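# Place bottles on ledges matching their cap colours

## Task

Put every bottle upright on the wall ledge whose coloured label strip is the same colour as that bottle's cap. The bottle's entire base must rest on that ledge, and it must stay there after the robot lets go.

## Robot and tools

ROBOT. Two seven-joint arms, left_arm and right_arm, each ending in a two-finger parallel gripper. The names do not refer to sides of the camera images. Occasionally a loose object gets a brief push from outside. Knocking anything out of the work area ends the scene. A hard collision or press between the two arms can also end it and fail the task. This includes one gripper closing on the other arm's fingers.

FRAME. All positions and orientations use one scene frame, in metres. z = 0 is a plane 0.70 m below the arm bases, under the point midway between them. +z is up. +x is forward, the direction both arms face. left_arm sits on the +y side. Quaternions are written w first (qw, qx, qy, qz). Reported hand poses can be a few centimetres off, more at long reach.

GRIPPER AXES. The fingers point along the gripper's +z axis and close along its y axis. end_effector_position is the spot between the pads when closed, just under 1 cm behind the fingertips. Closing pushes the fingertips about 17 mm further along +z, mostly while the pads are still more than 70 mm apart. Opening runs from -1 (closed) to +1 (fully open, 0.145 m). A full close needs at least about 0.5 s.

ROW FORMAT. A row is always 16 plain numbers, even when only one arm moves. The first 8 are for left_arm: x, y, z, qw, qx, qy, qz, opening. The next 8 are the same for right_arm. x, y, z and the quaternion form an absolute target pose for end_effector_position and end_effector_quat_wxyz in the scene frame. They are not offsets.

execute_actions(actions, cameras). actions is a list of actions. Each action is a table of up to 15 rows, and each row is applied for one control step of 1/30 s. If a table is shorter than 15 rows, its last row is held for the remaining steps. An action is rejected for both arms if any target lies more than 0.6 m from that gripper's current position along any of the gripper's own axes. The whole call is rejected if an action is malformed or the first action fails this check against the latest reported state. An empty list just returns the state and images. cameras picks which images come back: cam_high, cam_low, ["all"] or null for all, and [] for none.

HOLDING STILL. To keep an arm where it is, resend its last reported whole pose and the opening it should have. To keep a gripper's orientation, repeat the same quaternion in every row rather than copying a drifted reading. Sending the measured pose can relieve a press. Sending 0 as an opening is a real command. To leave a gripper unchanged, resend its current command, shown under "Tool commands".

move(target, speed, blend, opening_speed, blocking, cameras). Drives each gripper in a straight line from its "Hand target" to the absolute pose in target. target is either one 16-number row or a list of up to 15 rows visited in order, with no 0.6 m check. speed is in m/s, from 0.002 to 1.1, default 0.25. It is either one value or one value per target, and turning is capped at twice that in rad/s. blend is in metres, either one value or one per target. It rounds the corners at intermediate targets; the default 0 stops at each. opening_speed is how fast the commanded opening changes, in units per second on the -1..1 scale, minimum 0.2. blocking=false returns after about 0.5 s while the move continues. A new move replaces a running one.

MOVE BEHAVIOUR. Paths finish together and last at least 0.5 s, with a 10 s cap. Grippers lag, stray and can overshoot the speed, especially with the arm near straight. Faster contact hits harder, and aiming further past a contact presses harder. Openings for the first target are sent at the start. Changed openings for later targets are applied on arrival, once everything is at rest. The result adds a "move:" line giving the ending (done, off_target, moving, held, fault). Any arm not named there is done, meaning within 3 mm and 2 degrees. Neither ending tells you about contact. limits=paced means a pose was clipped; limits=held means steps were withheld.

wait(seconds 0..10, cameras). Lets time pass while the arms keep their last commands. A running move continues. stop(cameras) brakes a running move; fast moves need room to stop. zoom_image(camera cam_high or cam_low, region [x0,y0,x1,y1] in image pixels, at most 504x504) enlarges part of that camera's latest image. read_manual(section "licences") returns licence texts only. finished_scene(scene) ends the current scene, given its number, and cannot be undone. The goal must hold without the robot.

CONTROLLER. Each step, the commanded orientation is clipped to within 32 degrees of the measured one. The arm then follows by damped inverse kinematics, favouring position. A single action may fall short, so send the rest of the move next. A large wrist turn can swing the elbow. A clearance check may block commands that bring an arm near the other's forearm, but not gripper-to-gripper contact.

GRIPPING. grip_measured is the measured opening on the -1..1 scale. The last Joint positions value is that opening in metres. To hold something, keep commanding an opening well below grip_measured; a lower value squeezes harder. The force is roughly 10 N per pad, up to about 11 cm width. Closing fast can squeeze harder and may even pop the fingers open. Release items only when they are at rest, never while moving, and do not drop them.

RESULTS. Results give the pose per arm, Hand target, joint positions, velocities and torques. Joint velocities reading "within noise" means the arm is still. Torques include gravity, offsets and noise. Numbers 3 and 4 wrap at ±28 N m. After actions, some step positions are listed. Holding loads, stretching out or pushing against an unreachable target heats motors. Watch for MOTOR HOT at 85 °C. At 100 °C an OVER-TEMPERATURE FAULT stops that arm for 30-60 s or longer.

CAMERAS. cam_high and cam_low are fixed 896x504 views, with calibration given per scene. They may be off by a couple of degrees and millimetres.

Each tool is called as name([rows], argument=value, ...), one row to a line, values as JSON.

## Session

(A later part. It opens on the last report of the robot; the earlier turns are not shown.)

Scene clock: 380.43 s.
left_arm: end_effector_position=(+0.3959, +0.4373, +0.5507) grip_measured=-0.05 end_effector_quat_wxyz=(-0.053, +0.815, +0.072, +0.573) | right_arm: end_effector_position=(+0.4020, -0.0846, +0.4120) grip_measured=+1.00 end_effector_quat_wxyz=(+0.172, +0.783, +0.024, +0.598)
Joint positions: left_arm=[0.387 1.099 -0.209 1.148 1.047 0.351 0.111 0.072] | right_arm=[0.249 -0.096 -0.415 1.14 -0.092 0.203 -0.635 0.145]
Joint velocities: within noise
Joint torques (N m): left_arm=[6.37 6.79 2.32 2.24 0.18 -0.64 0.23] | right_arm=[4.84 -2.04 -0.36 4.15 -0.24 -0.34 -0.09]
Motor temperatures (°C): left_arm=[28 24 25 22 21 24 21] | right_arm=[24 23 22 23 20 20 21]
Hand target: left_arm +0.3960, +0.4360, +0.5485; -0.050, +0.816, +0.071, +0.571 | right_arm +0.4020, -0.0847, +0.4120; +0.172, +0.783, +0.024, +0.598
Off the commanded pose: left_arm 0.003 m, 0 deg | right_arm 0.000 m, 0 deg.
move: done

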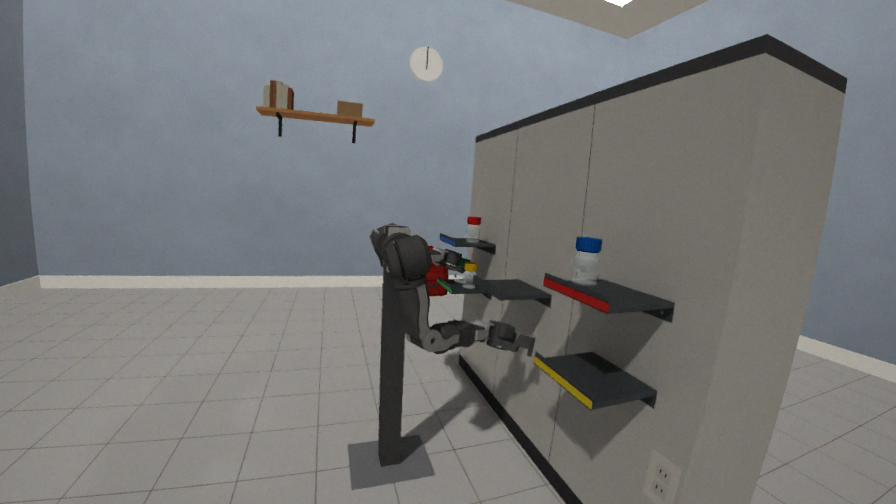

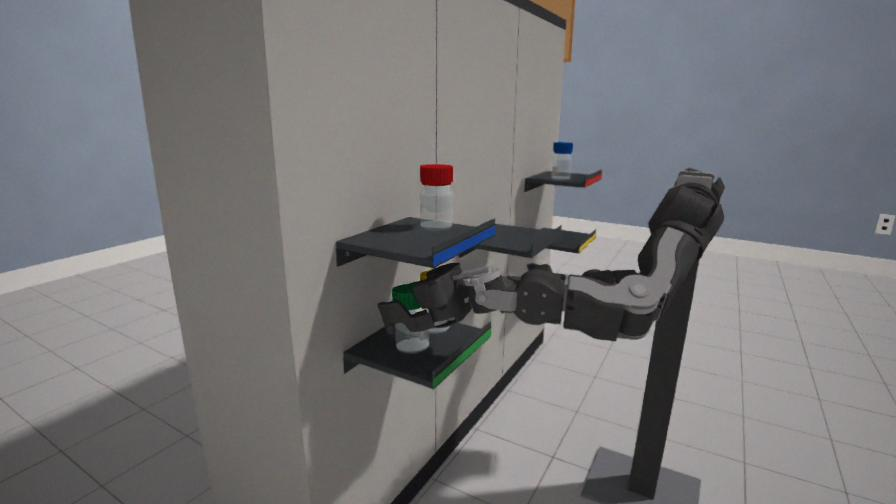

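move([
  [0.396,0.436,0.562,-0.05,0.8161,0.0714,0.5714,0.0,0.4020,-0.0846,0.4120,0.172,0.783,0.024,0.598,1.0],
  [0.26,0.41,0.57,-0.05,0.8161,0.0714,0.5714,0.0,0.4020,-0.0846,0.4120,0.172,0.783,0.024,0.598,1.0],
  [0.27,0.32,0.565,-0.05,0.8161,0.0714,0.5714,0.15,0.4020,-0.0846,0.4120,0.172,0.783,0.024,0.598,1.0],
], speed=0.15)

zoom_image(camera="cam_low", region=[330, 225, 530, 385])

zoom_image(camera="cam_high", region=[420, 200, 570, 320])

Scene clock: 397.40 s.
left_arm: end_effector_position=(+0.2706, +0.3185, +0.5668) grip_measured=+0.15 end_effector_quat_wxyz=(-0.048, +0.815, +0.068, +0.574) | right_arm: end_effector_position=(+0.4020, -0.0846, +0.4120) grip_measured=+1.00 end_effector_quat_wxyz=(+0.172, +0.783, +0.024, +0.598)
Joint positions: left_arm=[-0.712 0.874 0.65 2.197 1.162 0.474 -0.34 0.087] | right_arm=[0.249 -0.096 -0.415 1.14 -0.092 0.203 -0.635 0.145]
Joint velocities: within noise
Joint torques (N m): left_arm=[1.44 3.76 2.03 2.35 0.04 -0.55 -0.04] | right_arm=[4.79 -1.91 -0.32 4.12 -0.27 -0.34 -0.11]
Motor temperatures (°C): left_arm=[28 24 25 22 21 24 21] | right_arm=[24 23 22 23 20 20 21]
Hand target: left_arm +0.2700, +0.3199, +0.5650; -0.050, +0.816, +0.071, +0.571 | right_arm +0.4020, -0.0847, +0.4120; +0.172, +0.783, +0.024, +0.598
Off the commanded pose: left_arm 0.002 m, 1 deg | right_arm 0.000 m, 0 deg.
move: done

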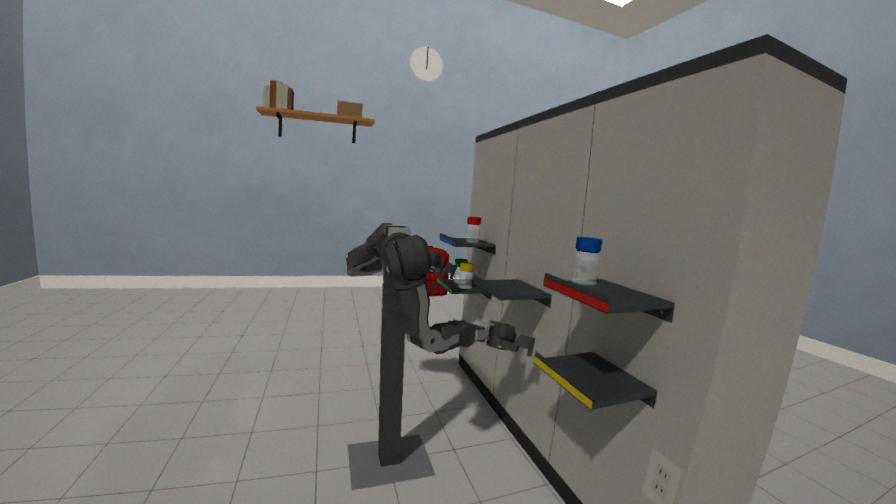

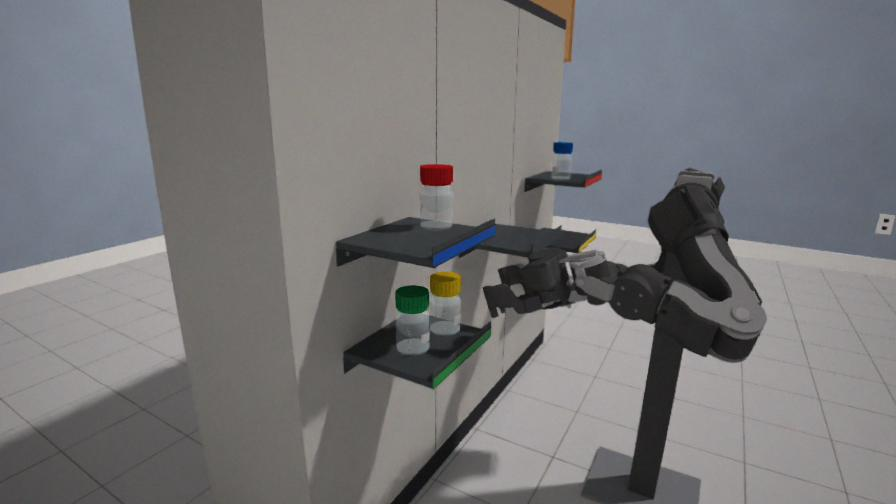

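Scaled by 2.520 from the camera's 896x504 image, which has a finer 1280x720 frame.

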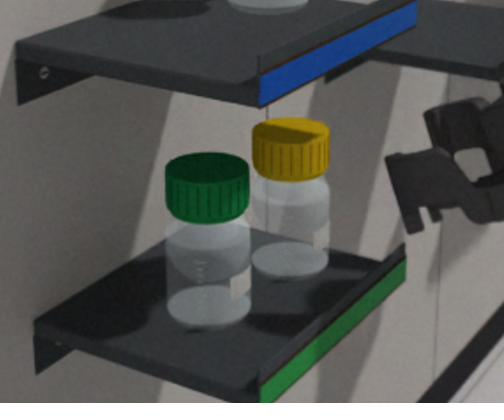

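Scaled by 3.360 from the camera's 896x504 image, which has a finer 1280x720 frame.

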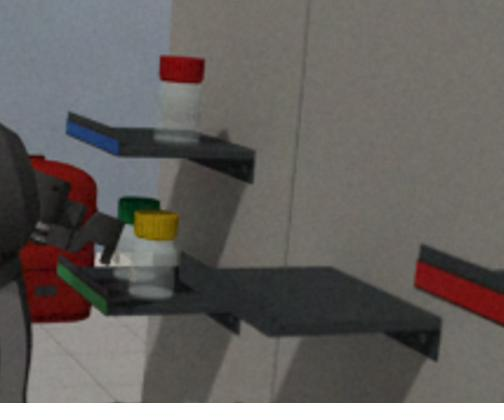

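move([
  [0.385,0.333,0.556,-0.05,0.8161,0.0714,0.5714,0.15,0.4020,-0.0846,0.4120,0.172,0.783,0.024,0.598,1.0],
], speed=0.12)

zoom_image(camera="cam_low", region=[330, 225, 530, 385])

zoom_image(camera="cam_high", region=[420, 200, 570, 320])

Scene clock: 419.90 s.
left_arm: end_effector_position=(+0.3851, +0.3353, +0.5593) grip_measured=+0.15 end_effector_quat_wxyz=(-0.055, +0.813, +0.074, +0.575) | right_arm: end_effector_position=(+0.4020, -0.0846, +0.4120) grip_measured=+1.00 end_effector_quat_wxyz=(+0.172, +0.783, +0.024, +0.598)
Joint positions: left_arm=[0.197 1.005 -0.118 1.674 1.145 0.471 -0.375 0.087] | right_arm=[0.249 -0.096 -0.415 1.14 -0.092 0.203 -0.635 0.145]
Joint velocities: within noise
Joint torques (N m): left_arm=[5.79 5.47 1.94 2.51 0.05 -0.52 0.35] | right_arm=[4.79 -2.04 -0.29 4.15 -0.24 -0.36 -0.11]
Motor temperatures (°C): left_arm=[26 23 25 22 21 24 21] | right_arm=[24 23 22 23 20 20 21]
Hand target: left_arm +0.3850, +0.3330, +0.5560; -0.050, +0.816, +0.072, +0.571 | right_arm +0.4020, -0.0847, +0.4120; +0.172, +0.783, +0.024, +0.598
Off the commanded pose: left_arm 0.004 m, 1 deg | right_arm 0.000 m, 0 deg.
move: off_target (left_arm)

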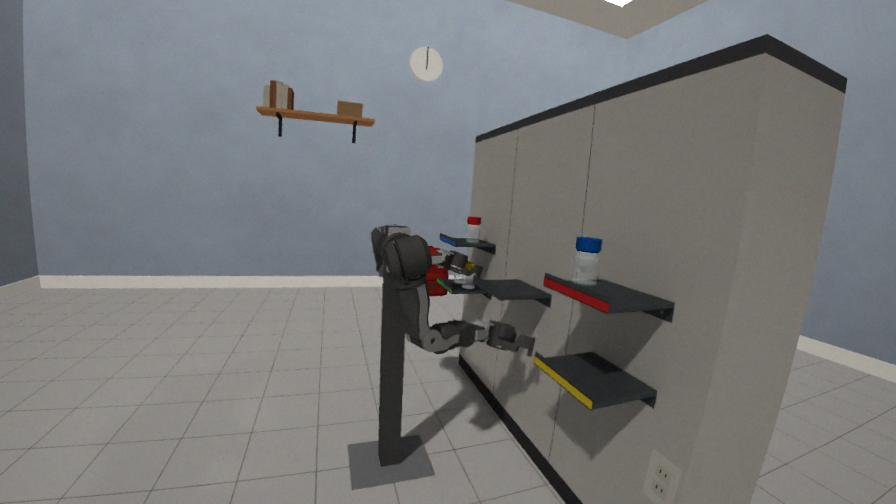

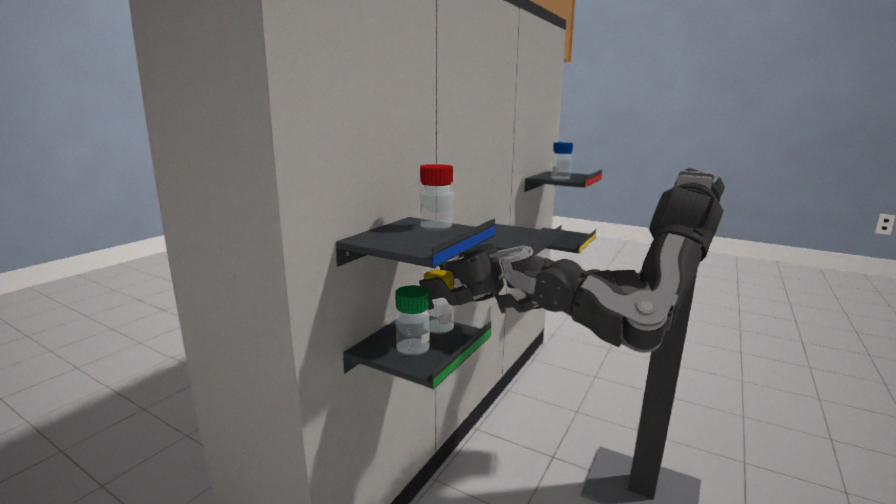

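Scaled by 2.520 from the camera's 896x504 image, which has a finer 1280x720 frame.

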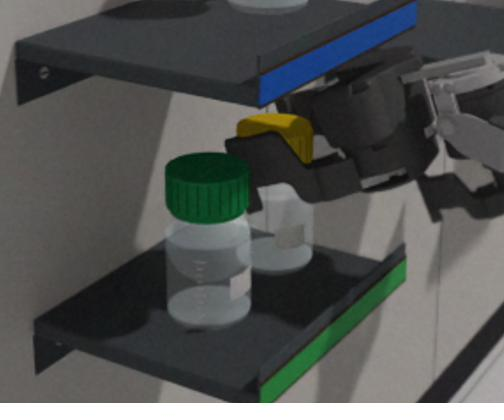

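Scaled by 3.360 from the camera's 896x504 image, which has a finer 1280x720 frame.

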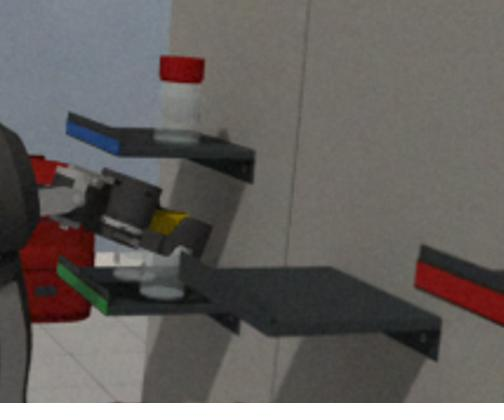

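move([
  [0.385,0.333,0.556,-0.05,0.8161,0.0714,0.5714,-0.9,0.4020,-0.0846,0.4120,0.172,0.783,0.024,0.598,1.0],
], opening_speed=0.7)

zoom_image(camera="cam_low", region=[330, 225, 530, 385])

zoom_image(camera="cam_high", region=[420, 200, 570, 320])

Scene clock: 433.70 s.
left_arm: end_effector_position=(+0.3850, +0.3341, +0.5582) grip_measured=-0.24 end_effector_quat_wxyz=(-0.053, +0.815, +0.072, +0.573) | right_arm: end_effector_position=(+0.4020, -0.0846, +0.4120) grip_measured=+1.00 end_effector_quat_wxyz=(+0.172, +0.783, +0.024, +0.598)
Joint positions: left_arm=[0.197 1.005 -0.119 1.674 1.146 0.475 -0.37 0.058] | right_arm=[0.249 -0.096 -0.415 1.14 -0.092 0.203 -0.635 0.145]
Joint velocities: within noise
Joint torques (N m): left_arm=[5.79 5.29 2.3 2.63 -0.01 -0.62 0.22] | right_arm=[4.79 -2.02 -0.28 4.14 -0.24 -0.37 -0.12]
Motor temperatures (°C): left_arm=[27 24 25 22 21 24 21] | right_arm=[24 23 22 23 20 20 21]
Hand target: left_arm +0.3850, +0.3329, +0.5560; -0.050, +0.816, +0.071, +0.571 | right_arm +0.4020, -0.0847, +0.4120; +0.172, +0.783, +0.024, +0.598
Off the commanded pose: left_arm 0.002 m, 0 deg | right_arm 0.000 m, 0 deg.
move: done

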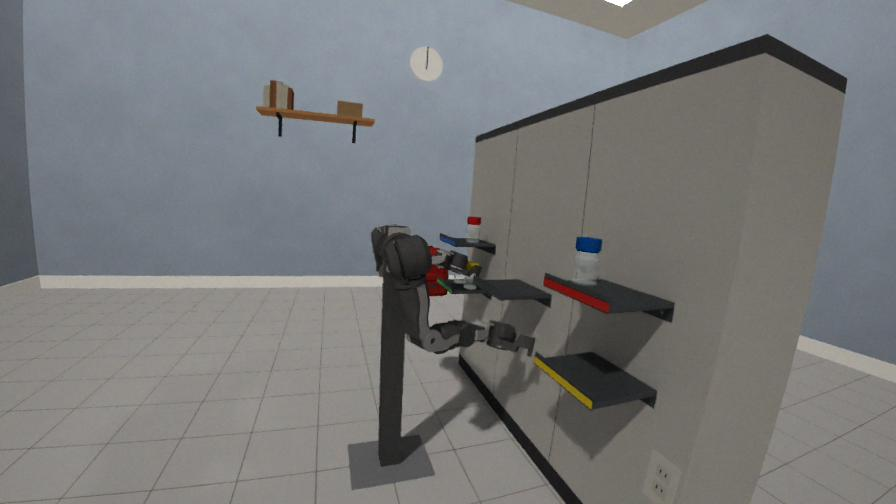

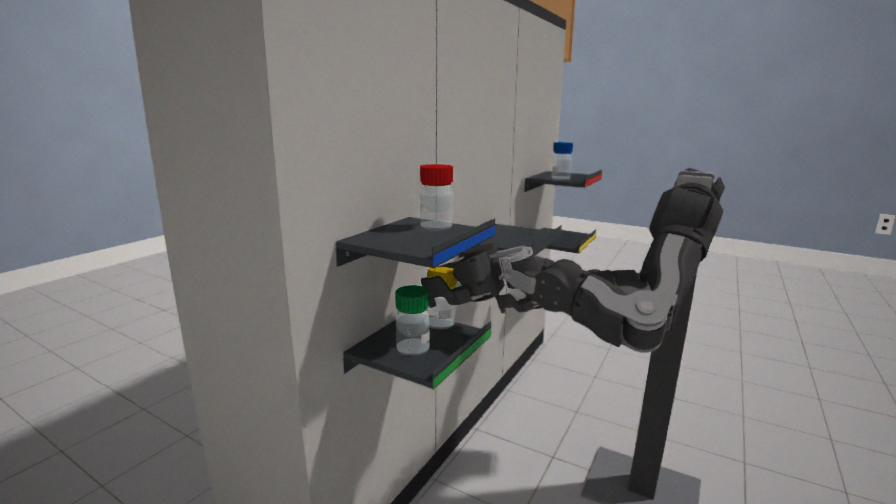

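Scaled by 2.520 from the camera's 896x504 image, which has a finer 1280x720 frame.

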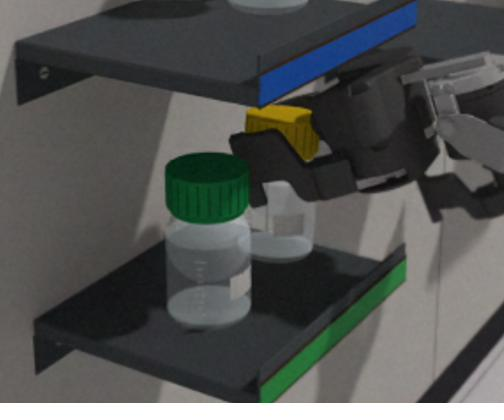

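Scaled by 3.360 from the camera's 896x504 image, which has a finer 1280x720 frame.

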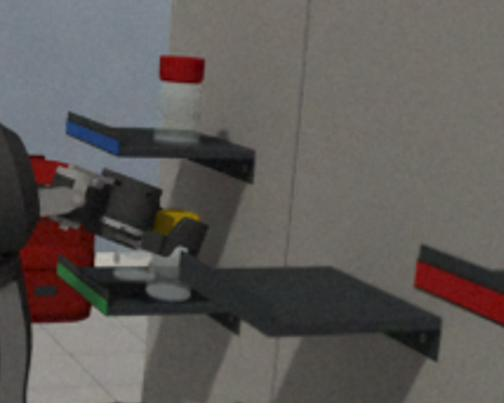

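move([
  [0.385,0.333,0.556,-0.05,0.8161,0.0714,0.5714,0.1,0.4020,-0.0846,0.4120,0.172,0.783,0.024,0.598,1.0],
  [0.408,0.333,0.556,-0.05,0.8161,0.0714,0.5714,-0.9,0.4020,-0.0846,0.4120,0.172,0.783,0.024,0.598,1.0],
], opening_speed=0.8, speed=0.06)

zoom_image(camera="cam_low", region=[330, 225, 530, 385])

zoom_image(camera="cam_high", region=[420, 200, 570, 320])

Scene clock: 446.33 s.
left_arm: end_effector_position=(+0.4080, +0.3349, +0.5592) grip_measured=-0.51 end_effector_quat_wxyz=(-0.054, +0.814, +0.073, +0.574) | right_arm: end_effector_position=(+0.4020, -0.0846, +0.4120) grip_measured=+1.00 end_effector_quat_wxyz=(+0.172, +0.783, +0.024, +0.598)
Joint positions: left_arm=[0.371 0.963 -0.244 1.555 1.109 0.484 -0.344 0.037] | right_arm=[0.249 -0.096 -0.415 1.14 -0.092 0.203 -0.635 0.145]
Joint velocities: within noise
Joint torques (N m): left_arm=[6.58 4.68 2.15 2.58 0.04 -0.58 0.24] | right_arm=[4.87 -2.04 -0.23 4.04 -0.25 -0.35 -0.11]
Motor temperatures (°C): left_arm=[27 24 25 22 21 24 21] | right_arm=[24 23 22 23 20 20 21]
Hand target: left_arm +0.4080, +0.3330, +0.5560; -0.050, +0.816, +0.071, +0.571 | right_arm +0.4020, -0.0847, +0.4120; +0.172, +0.783, +0.024, +0.598
Off the commanded pose: left_arm 0.004 m, 1 deg | right_arm 0.000 m, 0 deg.
move: off_target (left_arm); target 2's new opening was sent with left_arm's hand 0.006 m and 1 deg from that target

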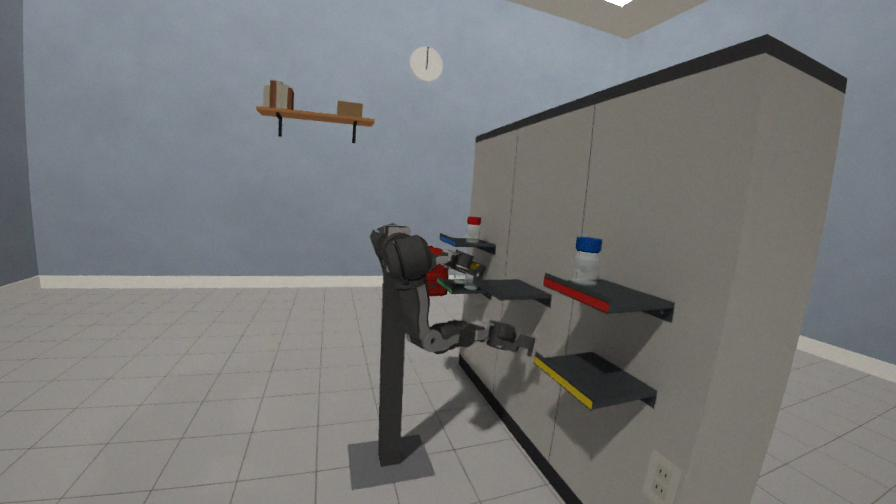

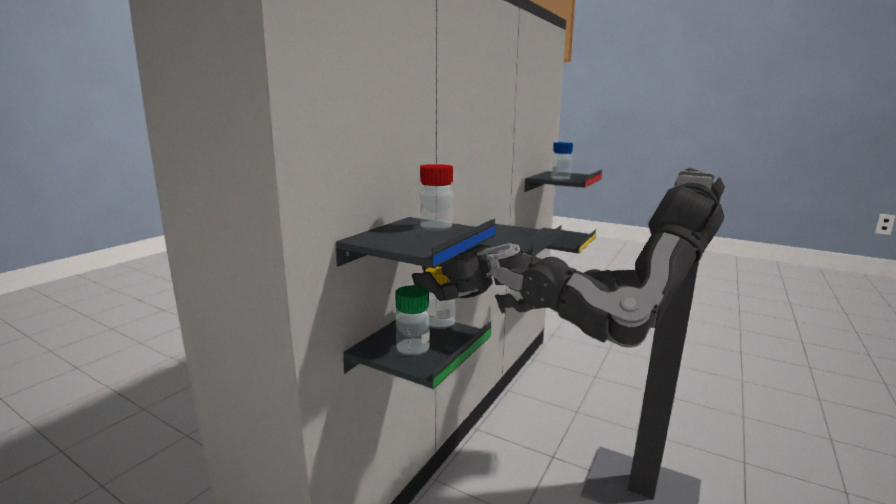

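Scaled by 2.520 from the camera's 896x504 image, which has a finer 1280x720 frame.

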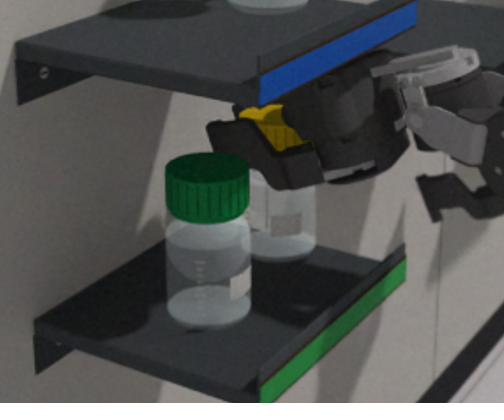

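Scaled by 3.360 from the camera's 896x504 image, which has a finer 1280x720 frame.

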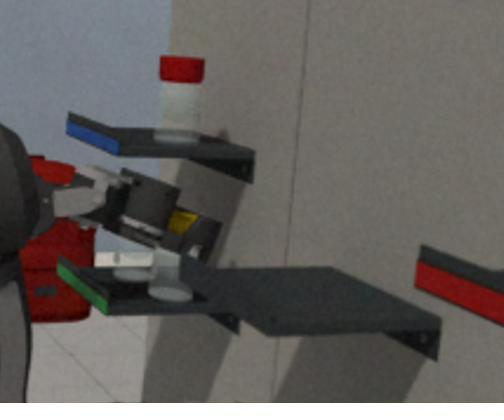

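move([
  [0.408,0.333,0.576,-0.05,0.8161,0.0714,0.5714,-0.9,0.4020,-0.0846,0.4120,0.172,0.783,0.024,0.598,1.0],
], speed=0.06)

zoom_image(camera="cam_low", region=[330, 225, 530, 385])

zoom_image(camera="cam_high", region=[420, 200, 570, 320])

Scene clock: 462.63 s.
left_arm: end_effector_position=(+0.4076, +0.3313, +0.5710) grip_measured=-0.51 end_effector_quat_wxyz=(-0.047, +0.820, +0.069, +0.566) | right_arm: end_effector_position=(+0.4020, -0.0846, +0.4120) grip_measured=+1.00 end_effector_quat_wxyz=(+0.172, +0.783, +0.024, +0.598)
Joint positions: left_arm=[0.403 0.971 -0.228 1.58 1.141 0.561 -0.356 0.037] | right_arm=[0.249 -0.096 -0.415 1.14 -0.092 0.203 -0.635 0.145]
Joint velocities: within noise
Joint torques (N m): left_arm=[7.74 5.89 3.92 3.89 -0.04 -0.73 -0.04] | right_arm=[4.89 -2.12 -0.29 4.16 -0.24 -0.35 -0.11]
Motor temperatures (°C): left_arm=[27 24 25 22 21 24 21] | right_arm=[24 23 22 23 20 20 21]
Hand target: left_arm +0.4080, +0.3329, +0.5759; -0.050, +0.816, +0.071, +0.571 | right_arm +0.4020, -0.0847, +0.4120; +0.172, +0.783, +0.024, +0.598
Off the commanded pose: left_arm 0.005 m, 1 deg | right_arm 0.000 m, 0 deg.
move: off_target (left_arm)

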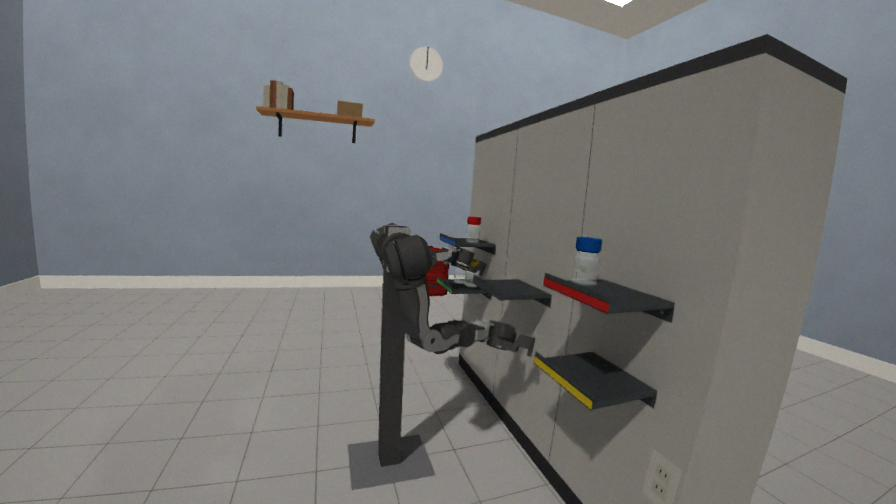

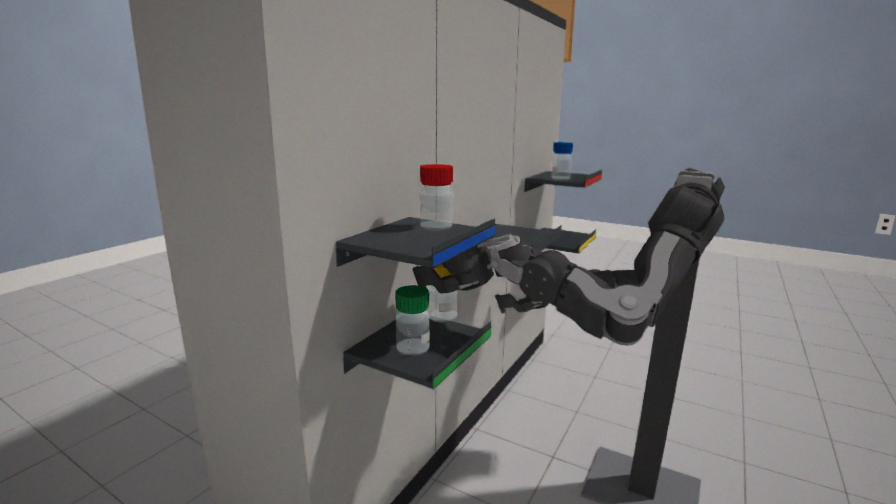

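Scaled by 2.520 from the camera's 896x504 image, which has a finer 1280x720 frame.

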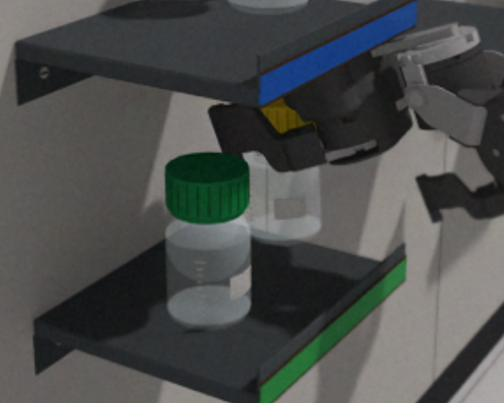

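Scaled by 3.360 from the camera's 896x504 image, which has a finer 1280x720 frame.

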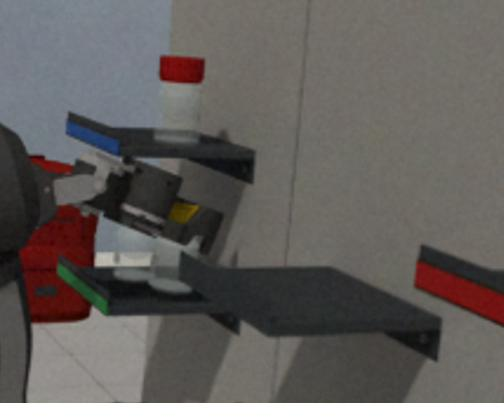

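move([
  [0.408,0.333,0.5575,-0.05,0.8161,0.0714,0.5714,-0.9,0.4020,-0.0846,0.4120,0.172,0.783,0.024,0.598,1.0],
  [0.408,0.333,0.5575,-0.05,0.8161,0.0714,0.5714,0.1,0.4020,-0.0846,0.4120,0.172,0.783,0.024,0.598,1.0],
  [0.408,0.333,0.547,-0.0589,0.7345,0.0643,0.6730,0.1,0.4020,-0.0846,0.4120,0.172,0.783,0.024,0.598,1.0],
], speed=0.06, opening_speed=0.8)

zoom_image(camera="cam_low", region=[330, 225, 530, 385])

zoom_image(camera="cam_high", region=[420, 200, 570, 320])

Scene clock: 482.47 s.
left_arm: end_effector_position=(+0.4082, +0.3346, +0.5508) grip_measured=+0.10 end_effector_quat_wxyz=(-0.061, +0.732, +0.066, +0.676) | right_arm: end_effector_position=(+0.4020, -0.0846, +0.4120) grip_measured=+1.00 end_effector_quat_wxyz=(+0.172, +0.783, +0.024, +0.598)
Joint positions: left_arm=[0.246 0.903 -0.256 1.495 0.946 0.074 -0.279 0.083] | right_arm=[0.249 -0.096 -0.415 1.14 -0.092 0.203 -0.635 0.145]
Joint velocities: within noise
Joint torques (N m): left_arm=[5.76 4.81 1.91 2.7 -0.04 -0.7 0.25] | right_arm=[4.79 -2.12 -0.36 4.12 -0.26 -0.35 -0.12]
Motor temperatures (°C): left_arm=[28 24 26 22 21 25 21] | right_arm=[24 23 22 23 20 20 21]
Hand target: left_arm +0.4080, +0.3330, +0.5470; -0.059, +0.734, +0.064, +0.673 | right_arm +0.4020, -0.0847, +0.4120; +0.172, +0.783, +0.024, +0.598
Off the commanded pose: left_arm 0.004 m, 1 deg | right_arm 0.000 m, 0 deg.
move: off_target (left_arm)

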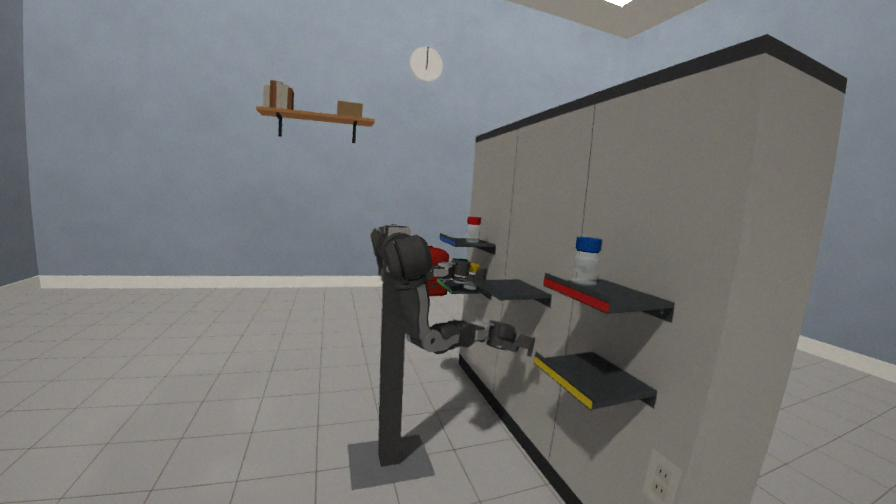

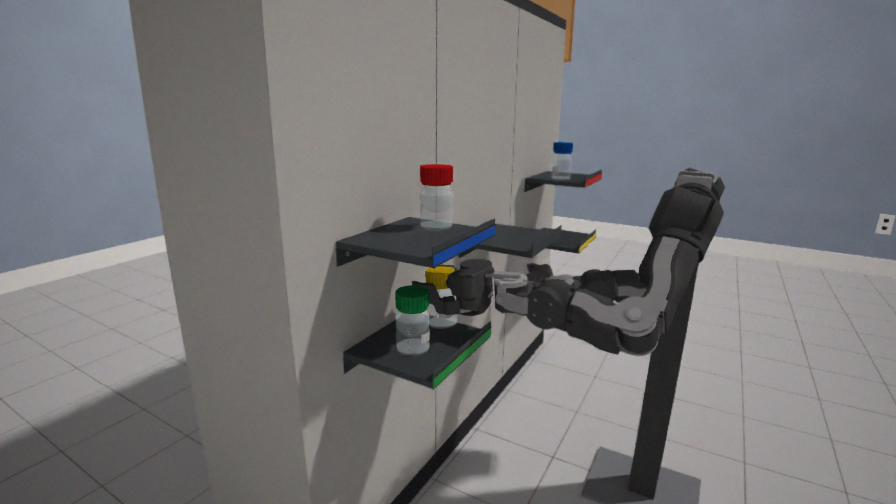

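Scaled by 2.520 from the camera's 896x504 image, which has a finer 1280x720 frame.

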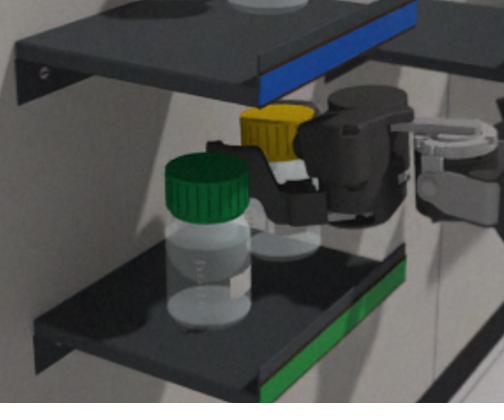

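Scaled by 3.360 from the camera's 896x504 image, which has a finer 1280x720 frame.

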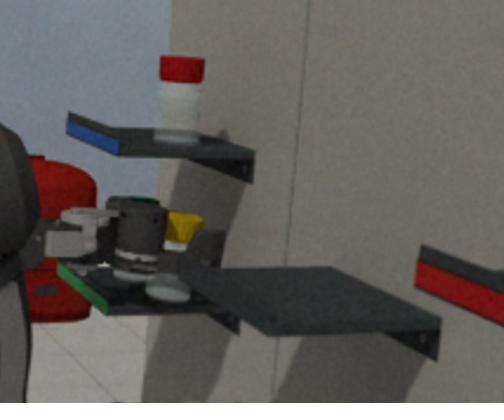

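move([
  [0.408,0.333,0.552,-0.0589,0.7345,0.0643,0.6730,-0.9,0.4020,-0.0846,0.4120,0.172,0.783,0.024,0.598,1.0],
], speed=0.06, opening_speed=0.8)

zoom_image(camera="cam_low", region=[330, 225, 530, 385])

zoom_image(camera="cam_high", region=[420, 200, 570, 320])

Scene clock: 491.47 s.
left_arm: end_effector_position=(+0.4080, +0.3333, +0.5505) grip_measured=-0.35 end_effector_quat_wxyz=(-0.060, +0.735, +0.065, +0.672) | right_arm: end_effector_position=(+0.4020, -0.0846, +0.4120) grip_measured=+1.00 end_effector_quat_wxyz=(+0.172, +0.783, +0.024, +0.598)
Joint positions: left_arm=[0.246 0.906 -0.256 1.501 0.952 0.086 -0.279 0.05] | right_arm=[0.249 -0.096 -0.415 1.14 -0.092 0.203 -0.635 0.145]
Joint velocities: within noise
Joint torques (N m): left_arm=[6.61 5.97 3.04 4.27 0.05 -0.57 0.11] | right_arm=[4.73 -2.04 -0.27 4.08 -0.26 -0.34 -0.11]
Motor temperatures (°C): left_arm=[28 24 26 22 21 25 21] | right_arm=[24 23 22 23 20 20 21]
Hand target: left_arm +0.4080, +0.3330, +0.5520; -0.059, +0.734, +0.064, +0.673 | right_arm +0.4020, -0.0847, +0.4120; +0.172, +0.783, +0.024, +0.598
Off the commanded pose: left_arm 0.002 m, 0 deg | right_arm 0.000 m, 0 deg.
move: done

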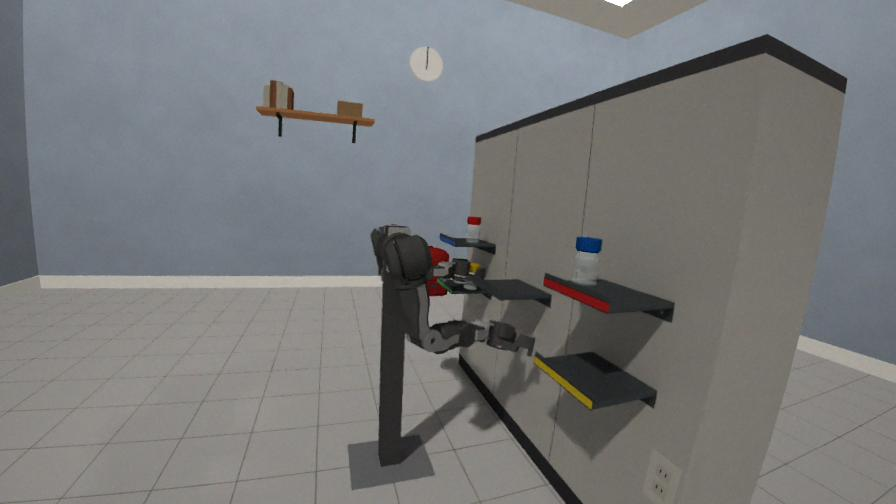

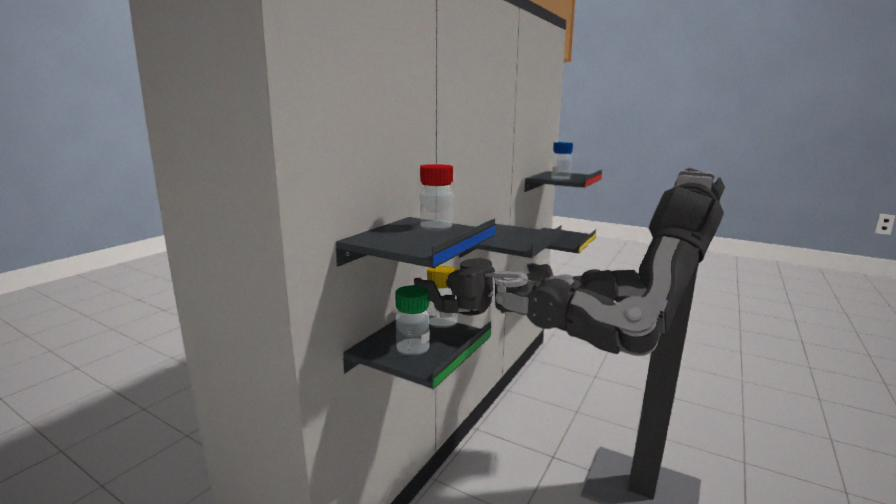

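Scaled by 2.520 from the camera's 896x504 image, which has a finer 1280x720 frame.

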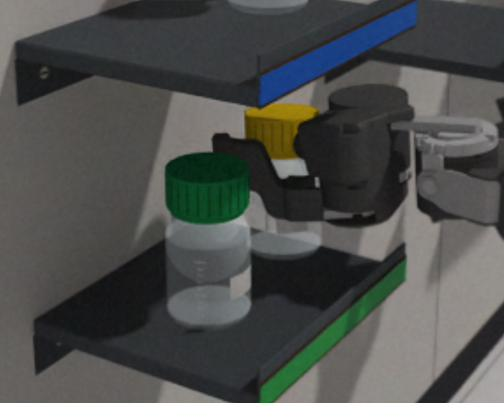

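Scaled by 3.360 from the camera's 896x504 image, which has a finer 1280x720 frame.

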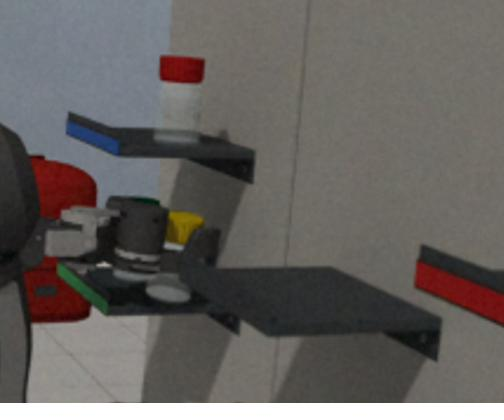

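move([
  [0.406,0.333,0.585,-0.0589,0.7345,0.0643,0.6730,-0.9,0.4020,-0.0846,0.4120,0.172,0.783,0.024,0.598,1.0],
], speed=0.06)

zoom_image(camera="cam_low", region=[330, 225, 530, 385])

zoom_image(camera="cam_high", region=[420, 200, 570, 320])

Scene clock: 498.43 s.
left_arm: end_effector_position=(+0.4059, +0.3318, +0.5809) grip_measured=-0.35 end_effector_quat_wxyz=(-0.057, +0.739, +0.062, +0.669) | right_arm: end_effector_position=(+0.4020, -0.0846, +0.4120) grip_measured=+1.00 end_effector_quat_wxyz=(+0.172, +0.783, +0.024, +0.598)
Joint positions: left_arm=[0.263 0.955 -0.202 1.591 1.007 0.203 -0.307 0.049] | right_arm=[0.249 -0.096 -0.415 1.14 -0.092 0.203 -0.635 0.145]
Joint velocities: within noise
Joint torques (N m): left_arm=[6.98 5.87 3.75 3.93 -0.03 -0.77 -0.04] | right_arm=[4.79 -1.91 -0.21 4.16 -0.24 -0.33 -0.11]
Motor temperatures (°C): left_arm=[28 24 26 22 21 25 21] | right_arm=[24 23 22 23 20 20 21]
Hand target: left_arm +0.4060, +0.3330, +0.5850; -0.059, +0.735, +0.064, +0.673 | right_arm +0.4020, -0.0847, +0.4120; +0.172, +0.783, +0.024, +0.598
Off the commanded pose: left_arm 0.004 m, 1 deg | right_arm 0.000 m, 0 deg.
move: off_target (left_arm)

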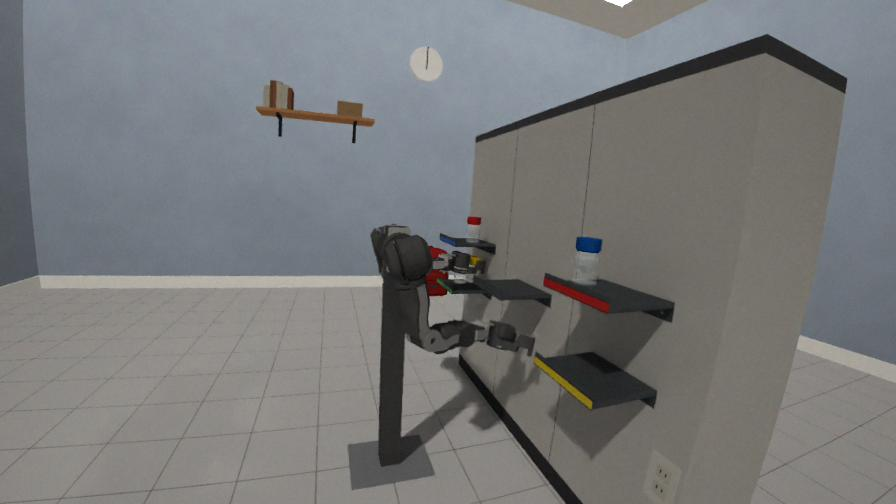

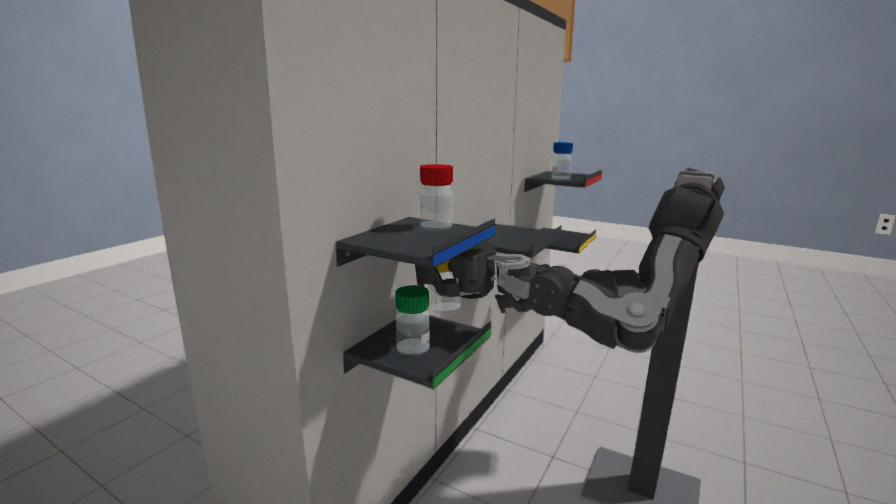

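Scaled by 2.520 from the camera's 896x504 image, which has a finer 1280x720 frame.

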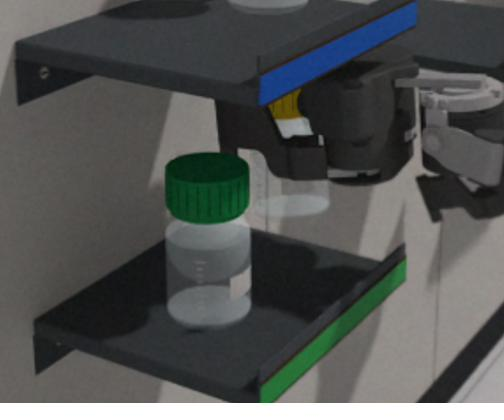

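Scaled by 3.360 from the camera's 896x504 image, which has a finer 1280x720 frame.

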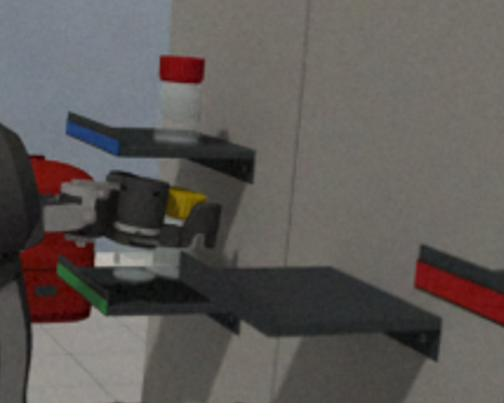

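move([
  [0.25,0.31,0.582,-0.0589,0.7345,0.0643,0.6730,-0.9,0.4020,-0.0846,0.4120,0.172,0.783,0.024,0.598,1.0],
], speed=0.12)

Scene clock: 507.17 s.
left_arm: end_effector_position=(+0.2491, +0.3111, +0.5778) grip_measured=-0.35 end_effector_quat_wxyz=(-0.060, +0.740, +0.068, +0.666) | right_arm: end_effector_position=(+0.4020, -0.0846, +0.4120) grip_measured=+1.00 end_effector_quat_wxyz=(+0.172, +0.783, +0.024, +0.598)
Joint positions: left_arm=[-0.896 0.752 0.627 2.257 0.964 0.094 -0.284 0.049] | right_arm=[0.249 -0.096 -0.415 1.14 -0.092 0.203 -0.635 0.145]
Joint velocities: within noise
Joint torques (N m): left_arm=[1.12 3.36 2.86 4.22 -0.11 -0.91 0.23] | right_arm=[4.76 -2.07 -0.29 4.14 -0.25 -0.35 -0.12]
Motor temperatures (°C): left_arm=[28 24 26 22 21 25 21] | right_arm=[24 23 22 23 20 20 21]
Hand target: left_arm +0.2500, +0.3099, +0.5820; -0.059, +0.734, +0.064, +0.673 | right_arm +0.4020, -0.0847, +0.4120; +0.172, +0.783, +0.024, +0.598
Off the commanded pose: left_arm 0.004 m, 1 deg | right_arm 0.000 m, 0 deg.
move: off_target (left_arm)

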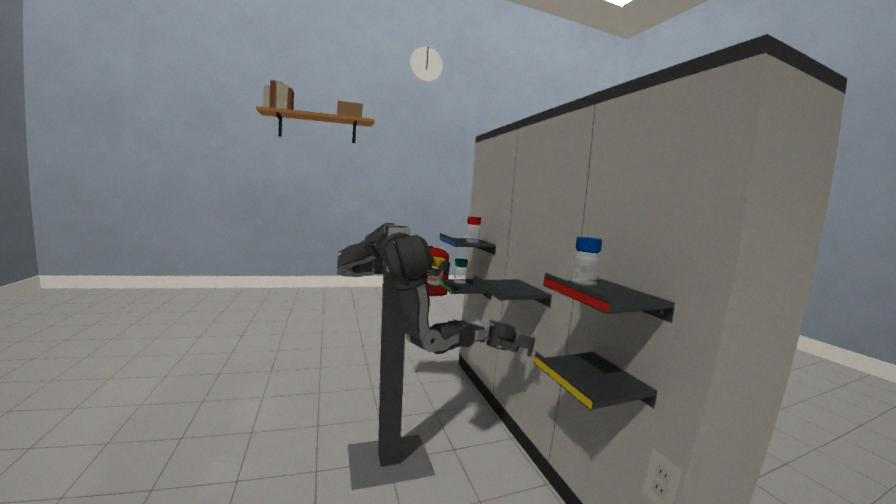

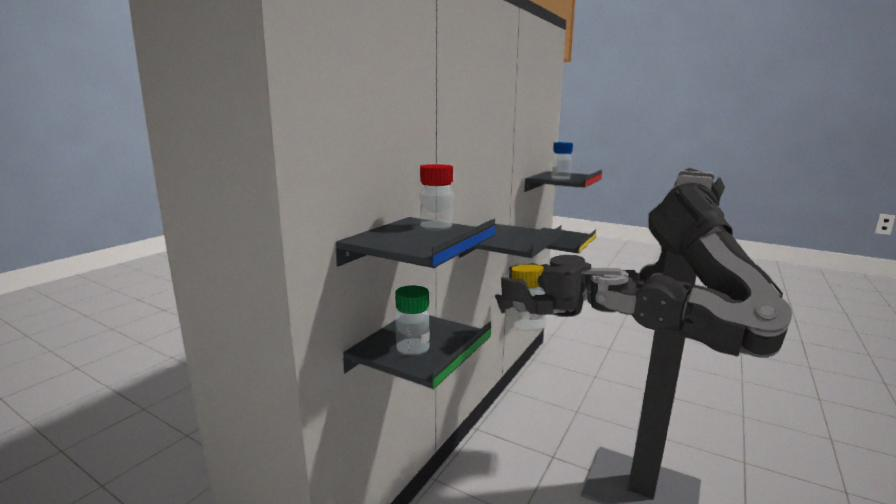

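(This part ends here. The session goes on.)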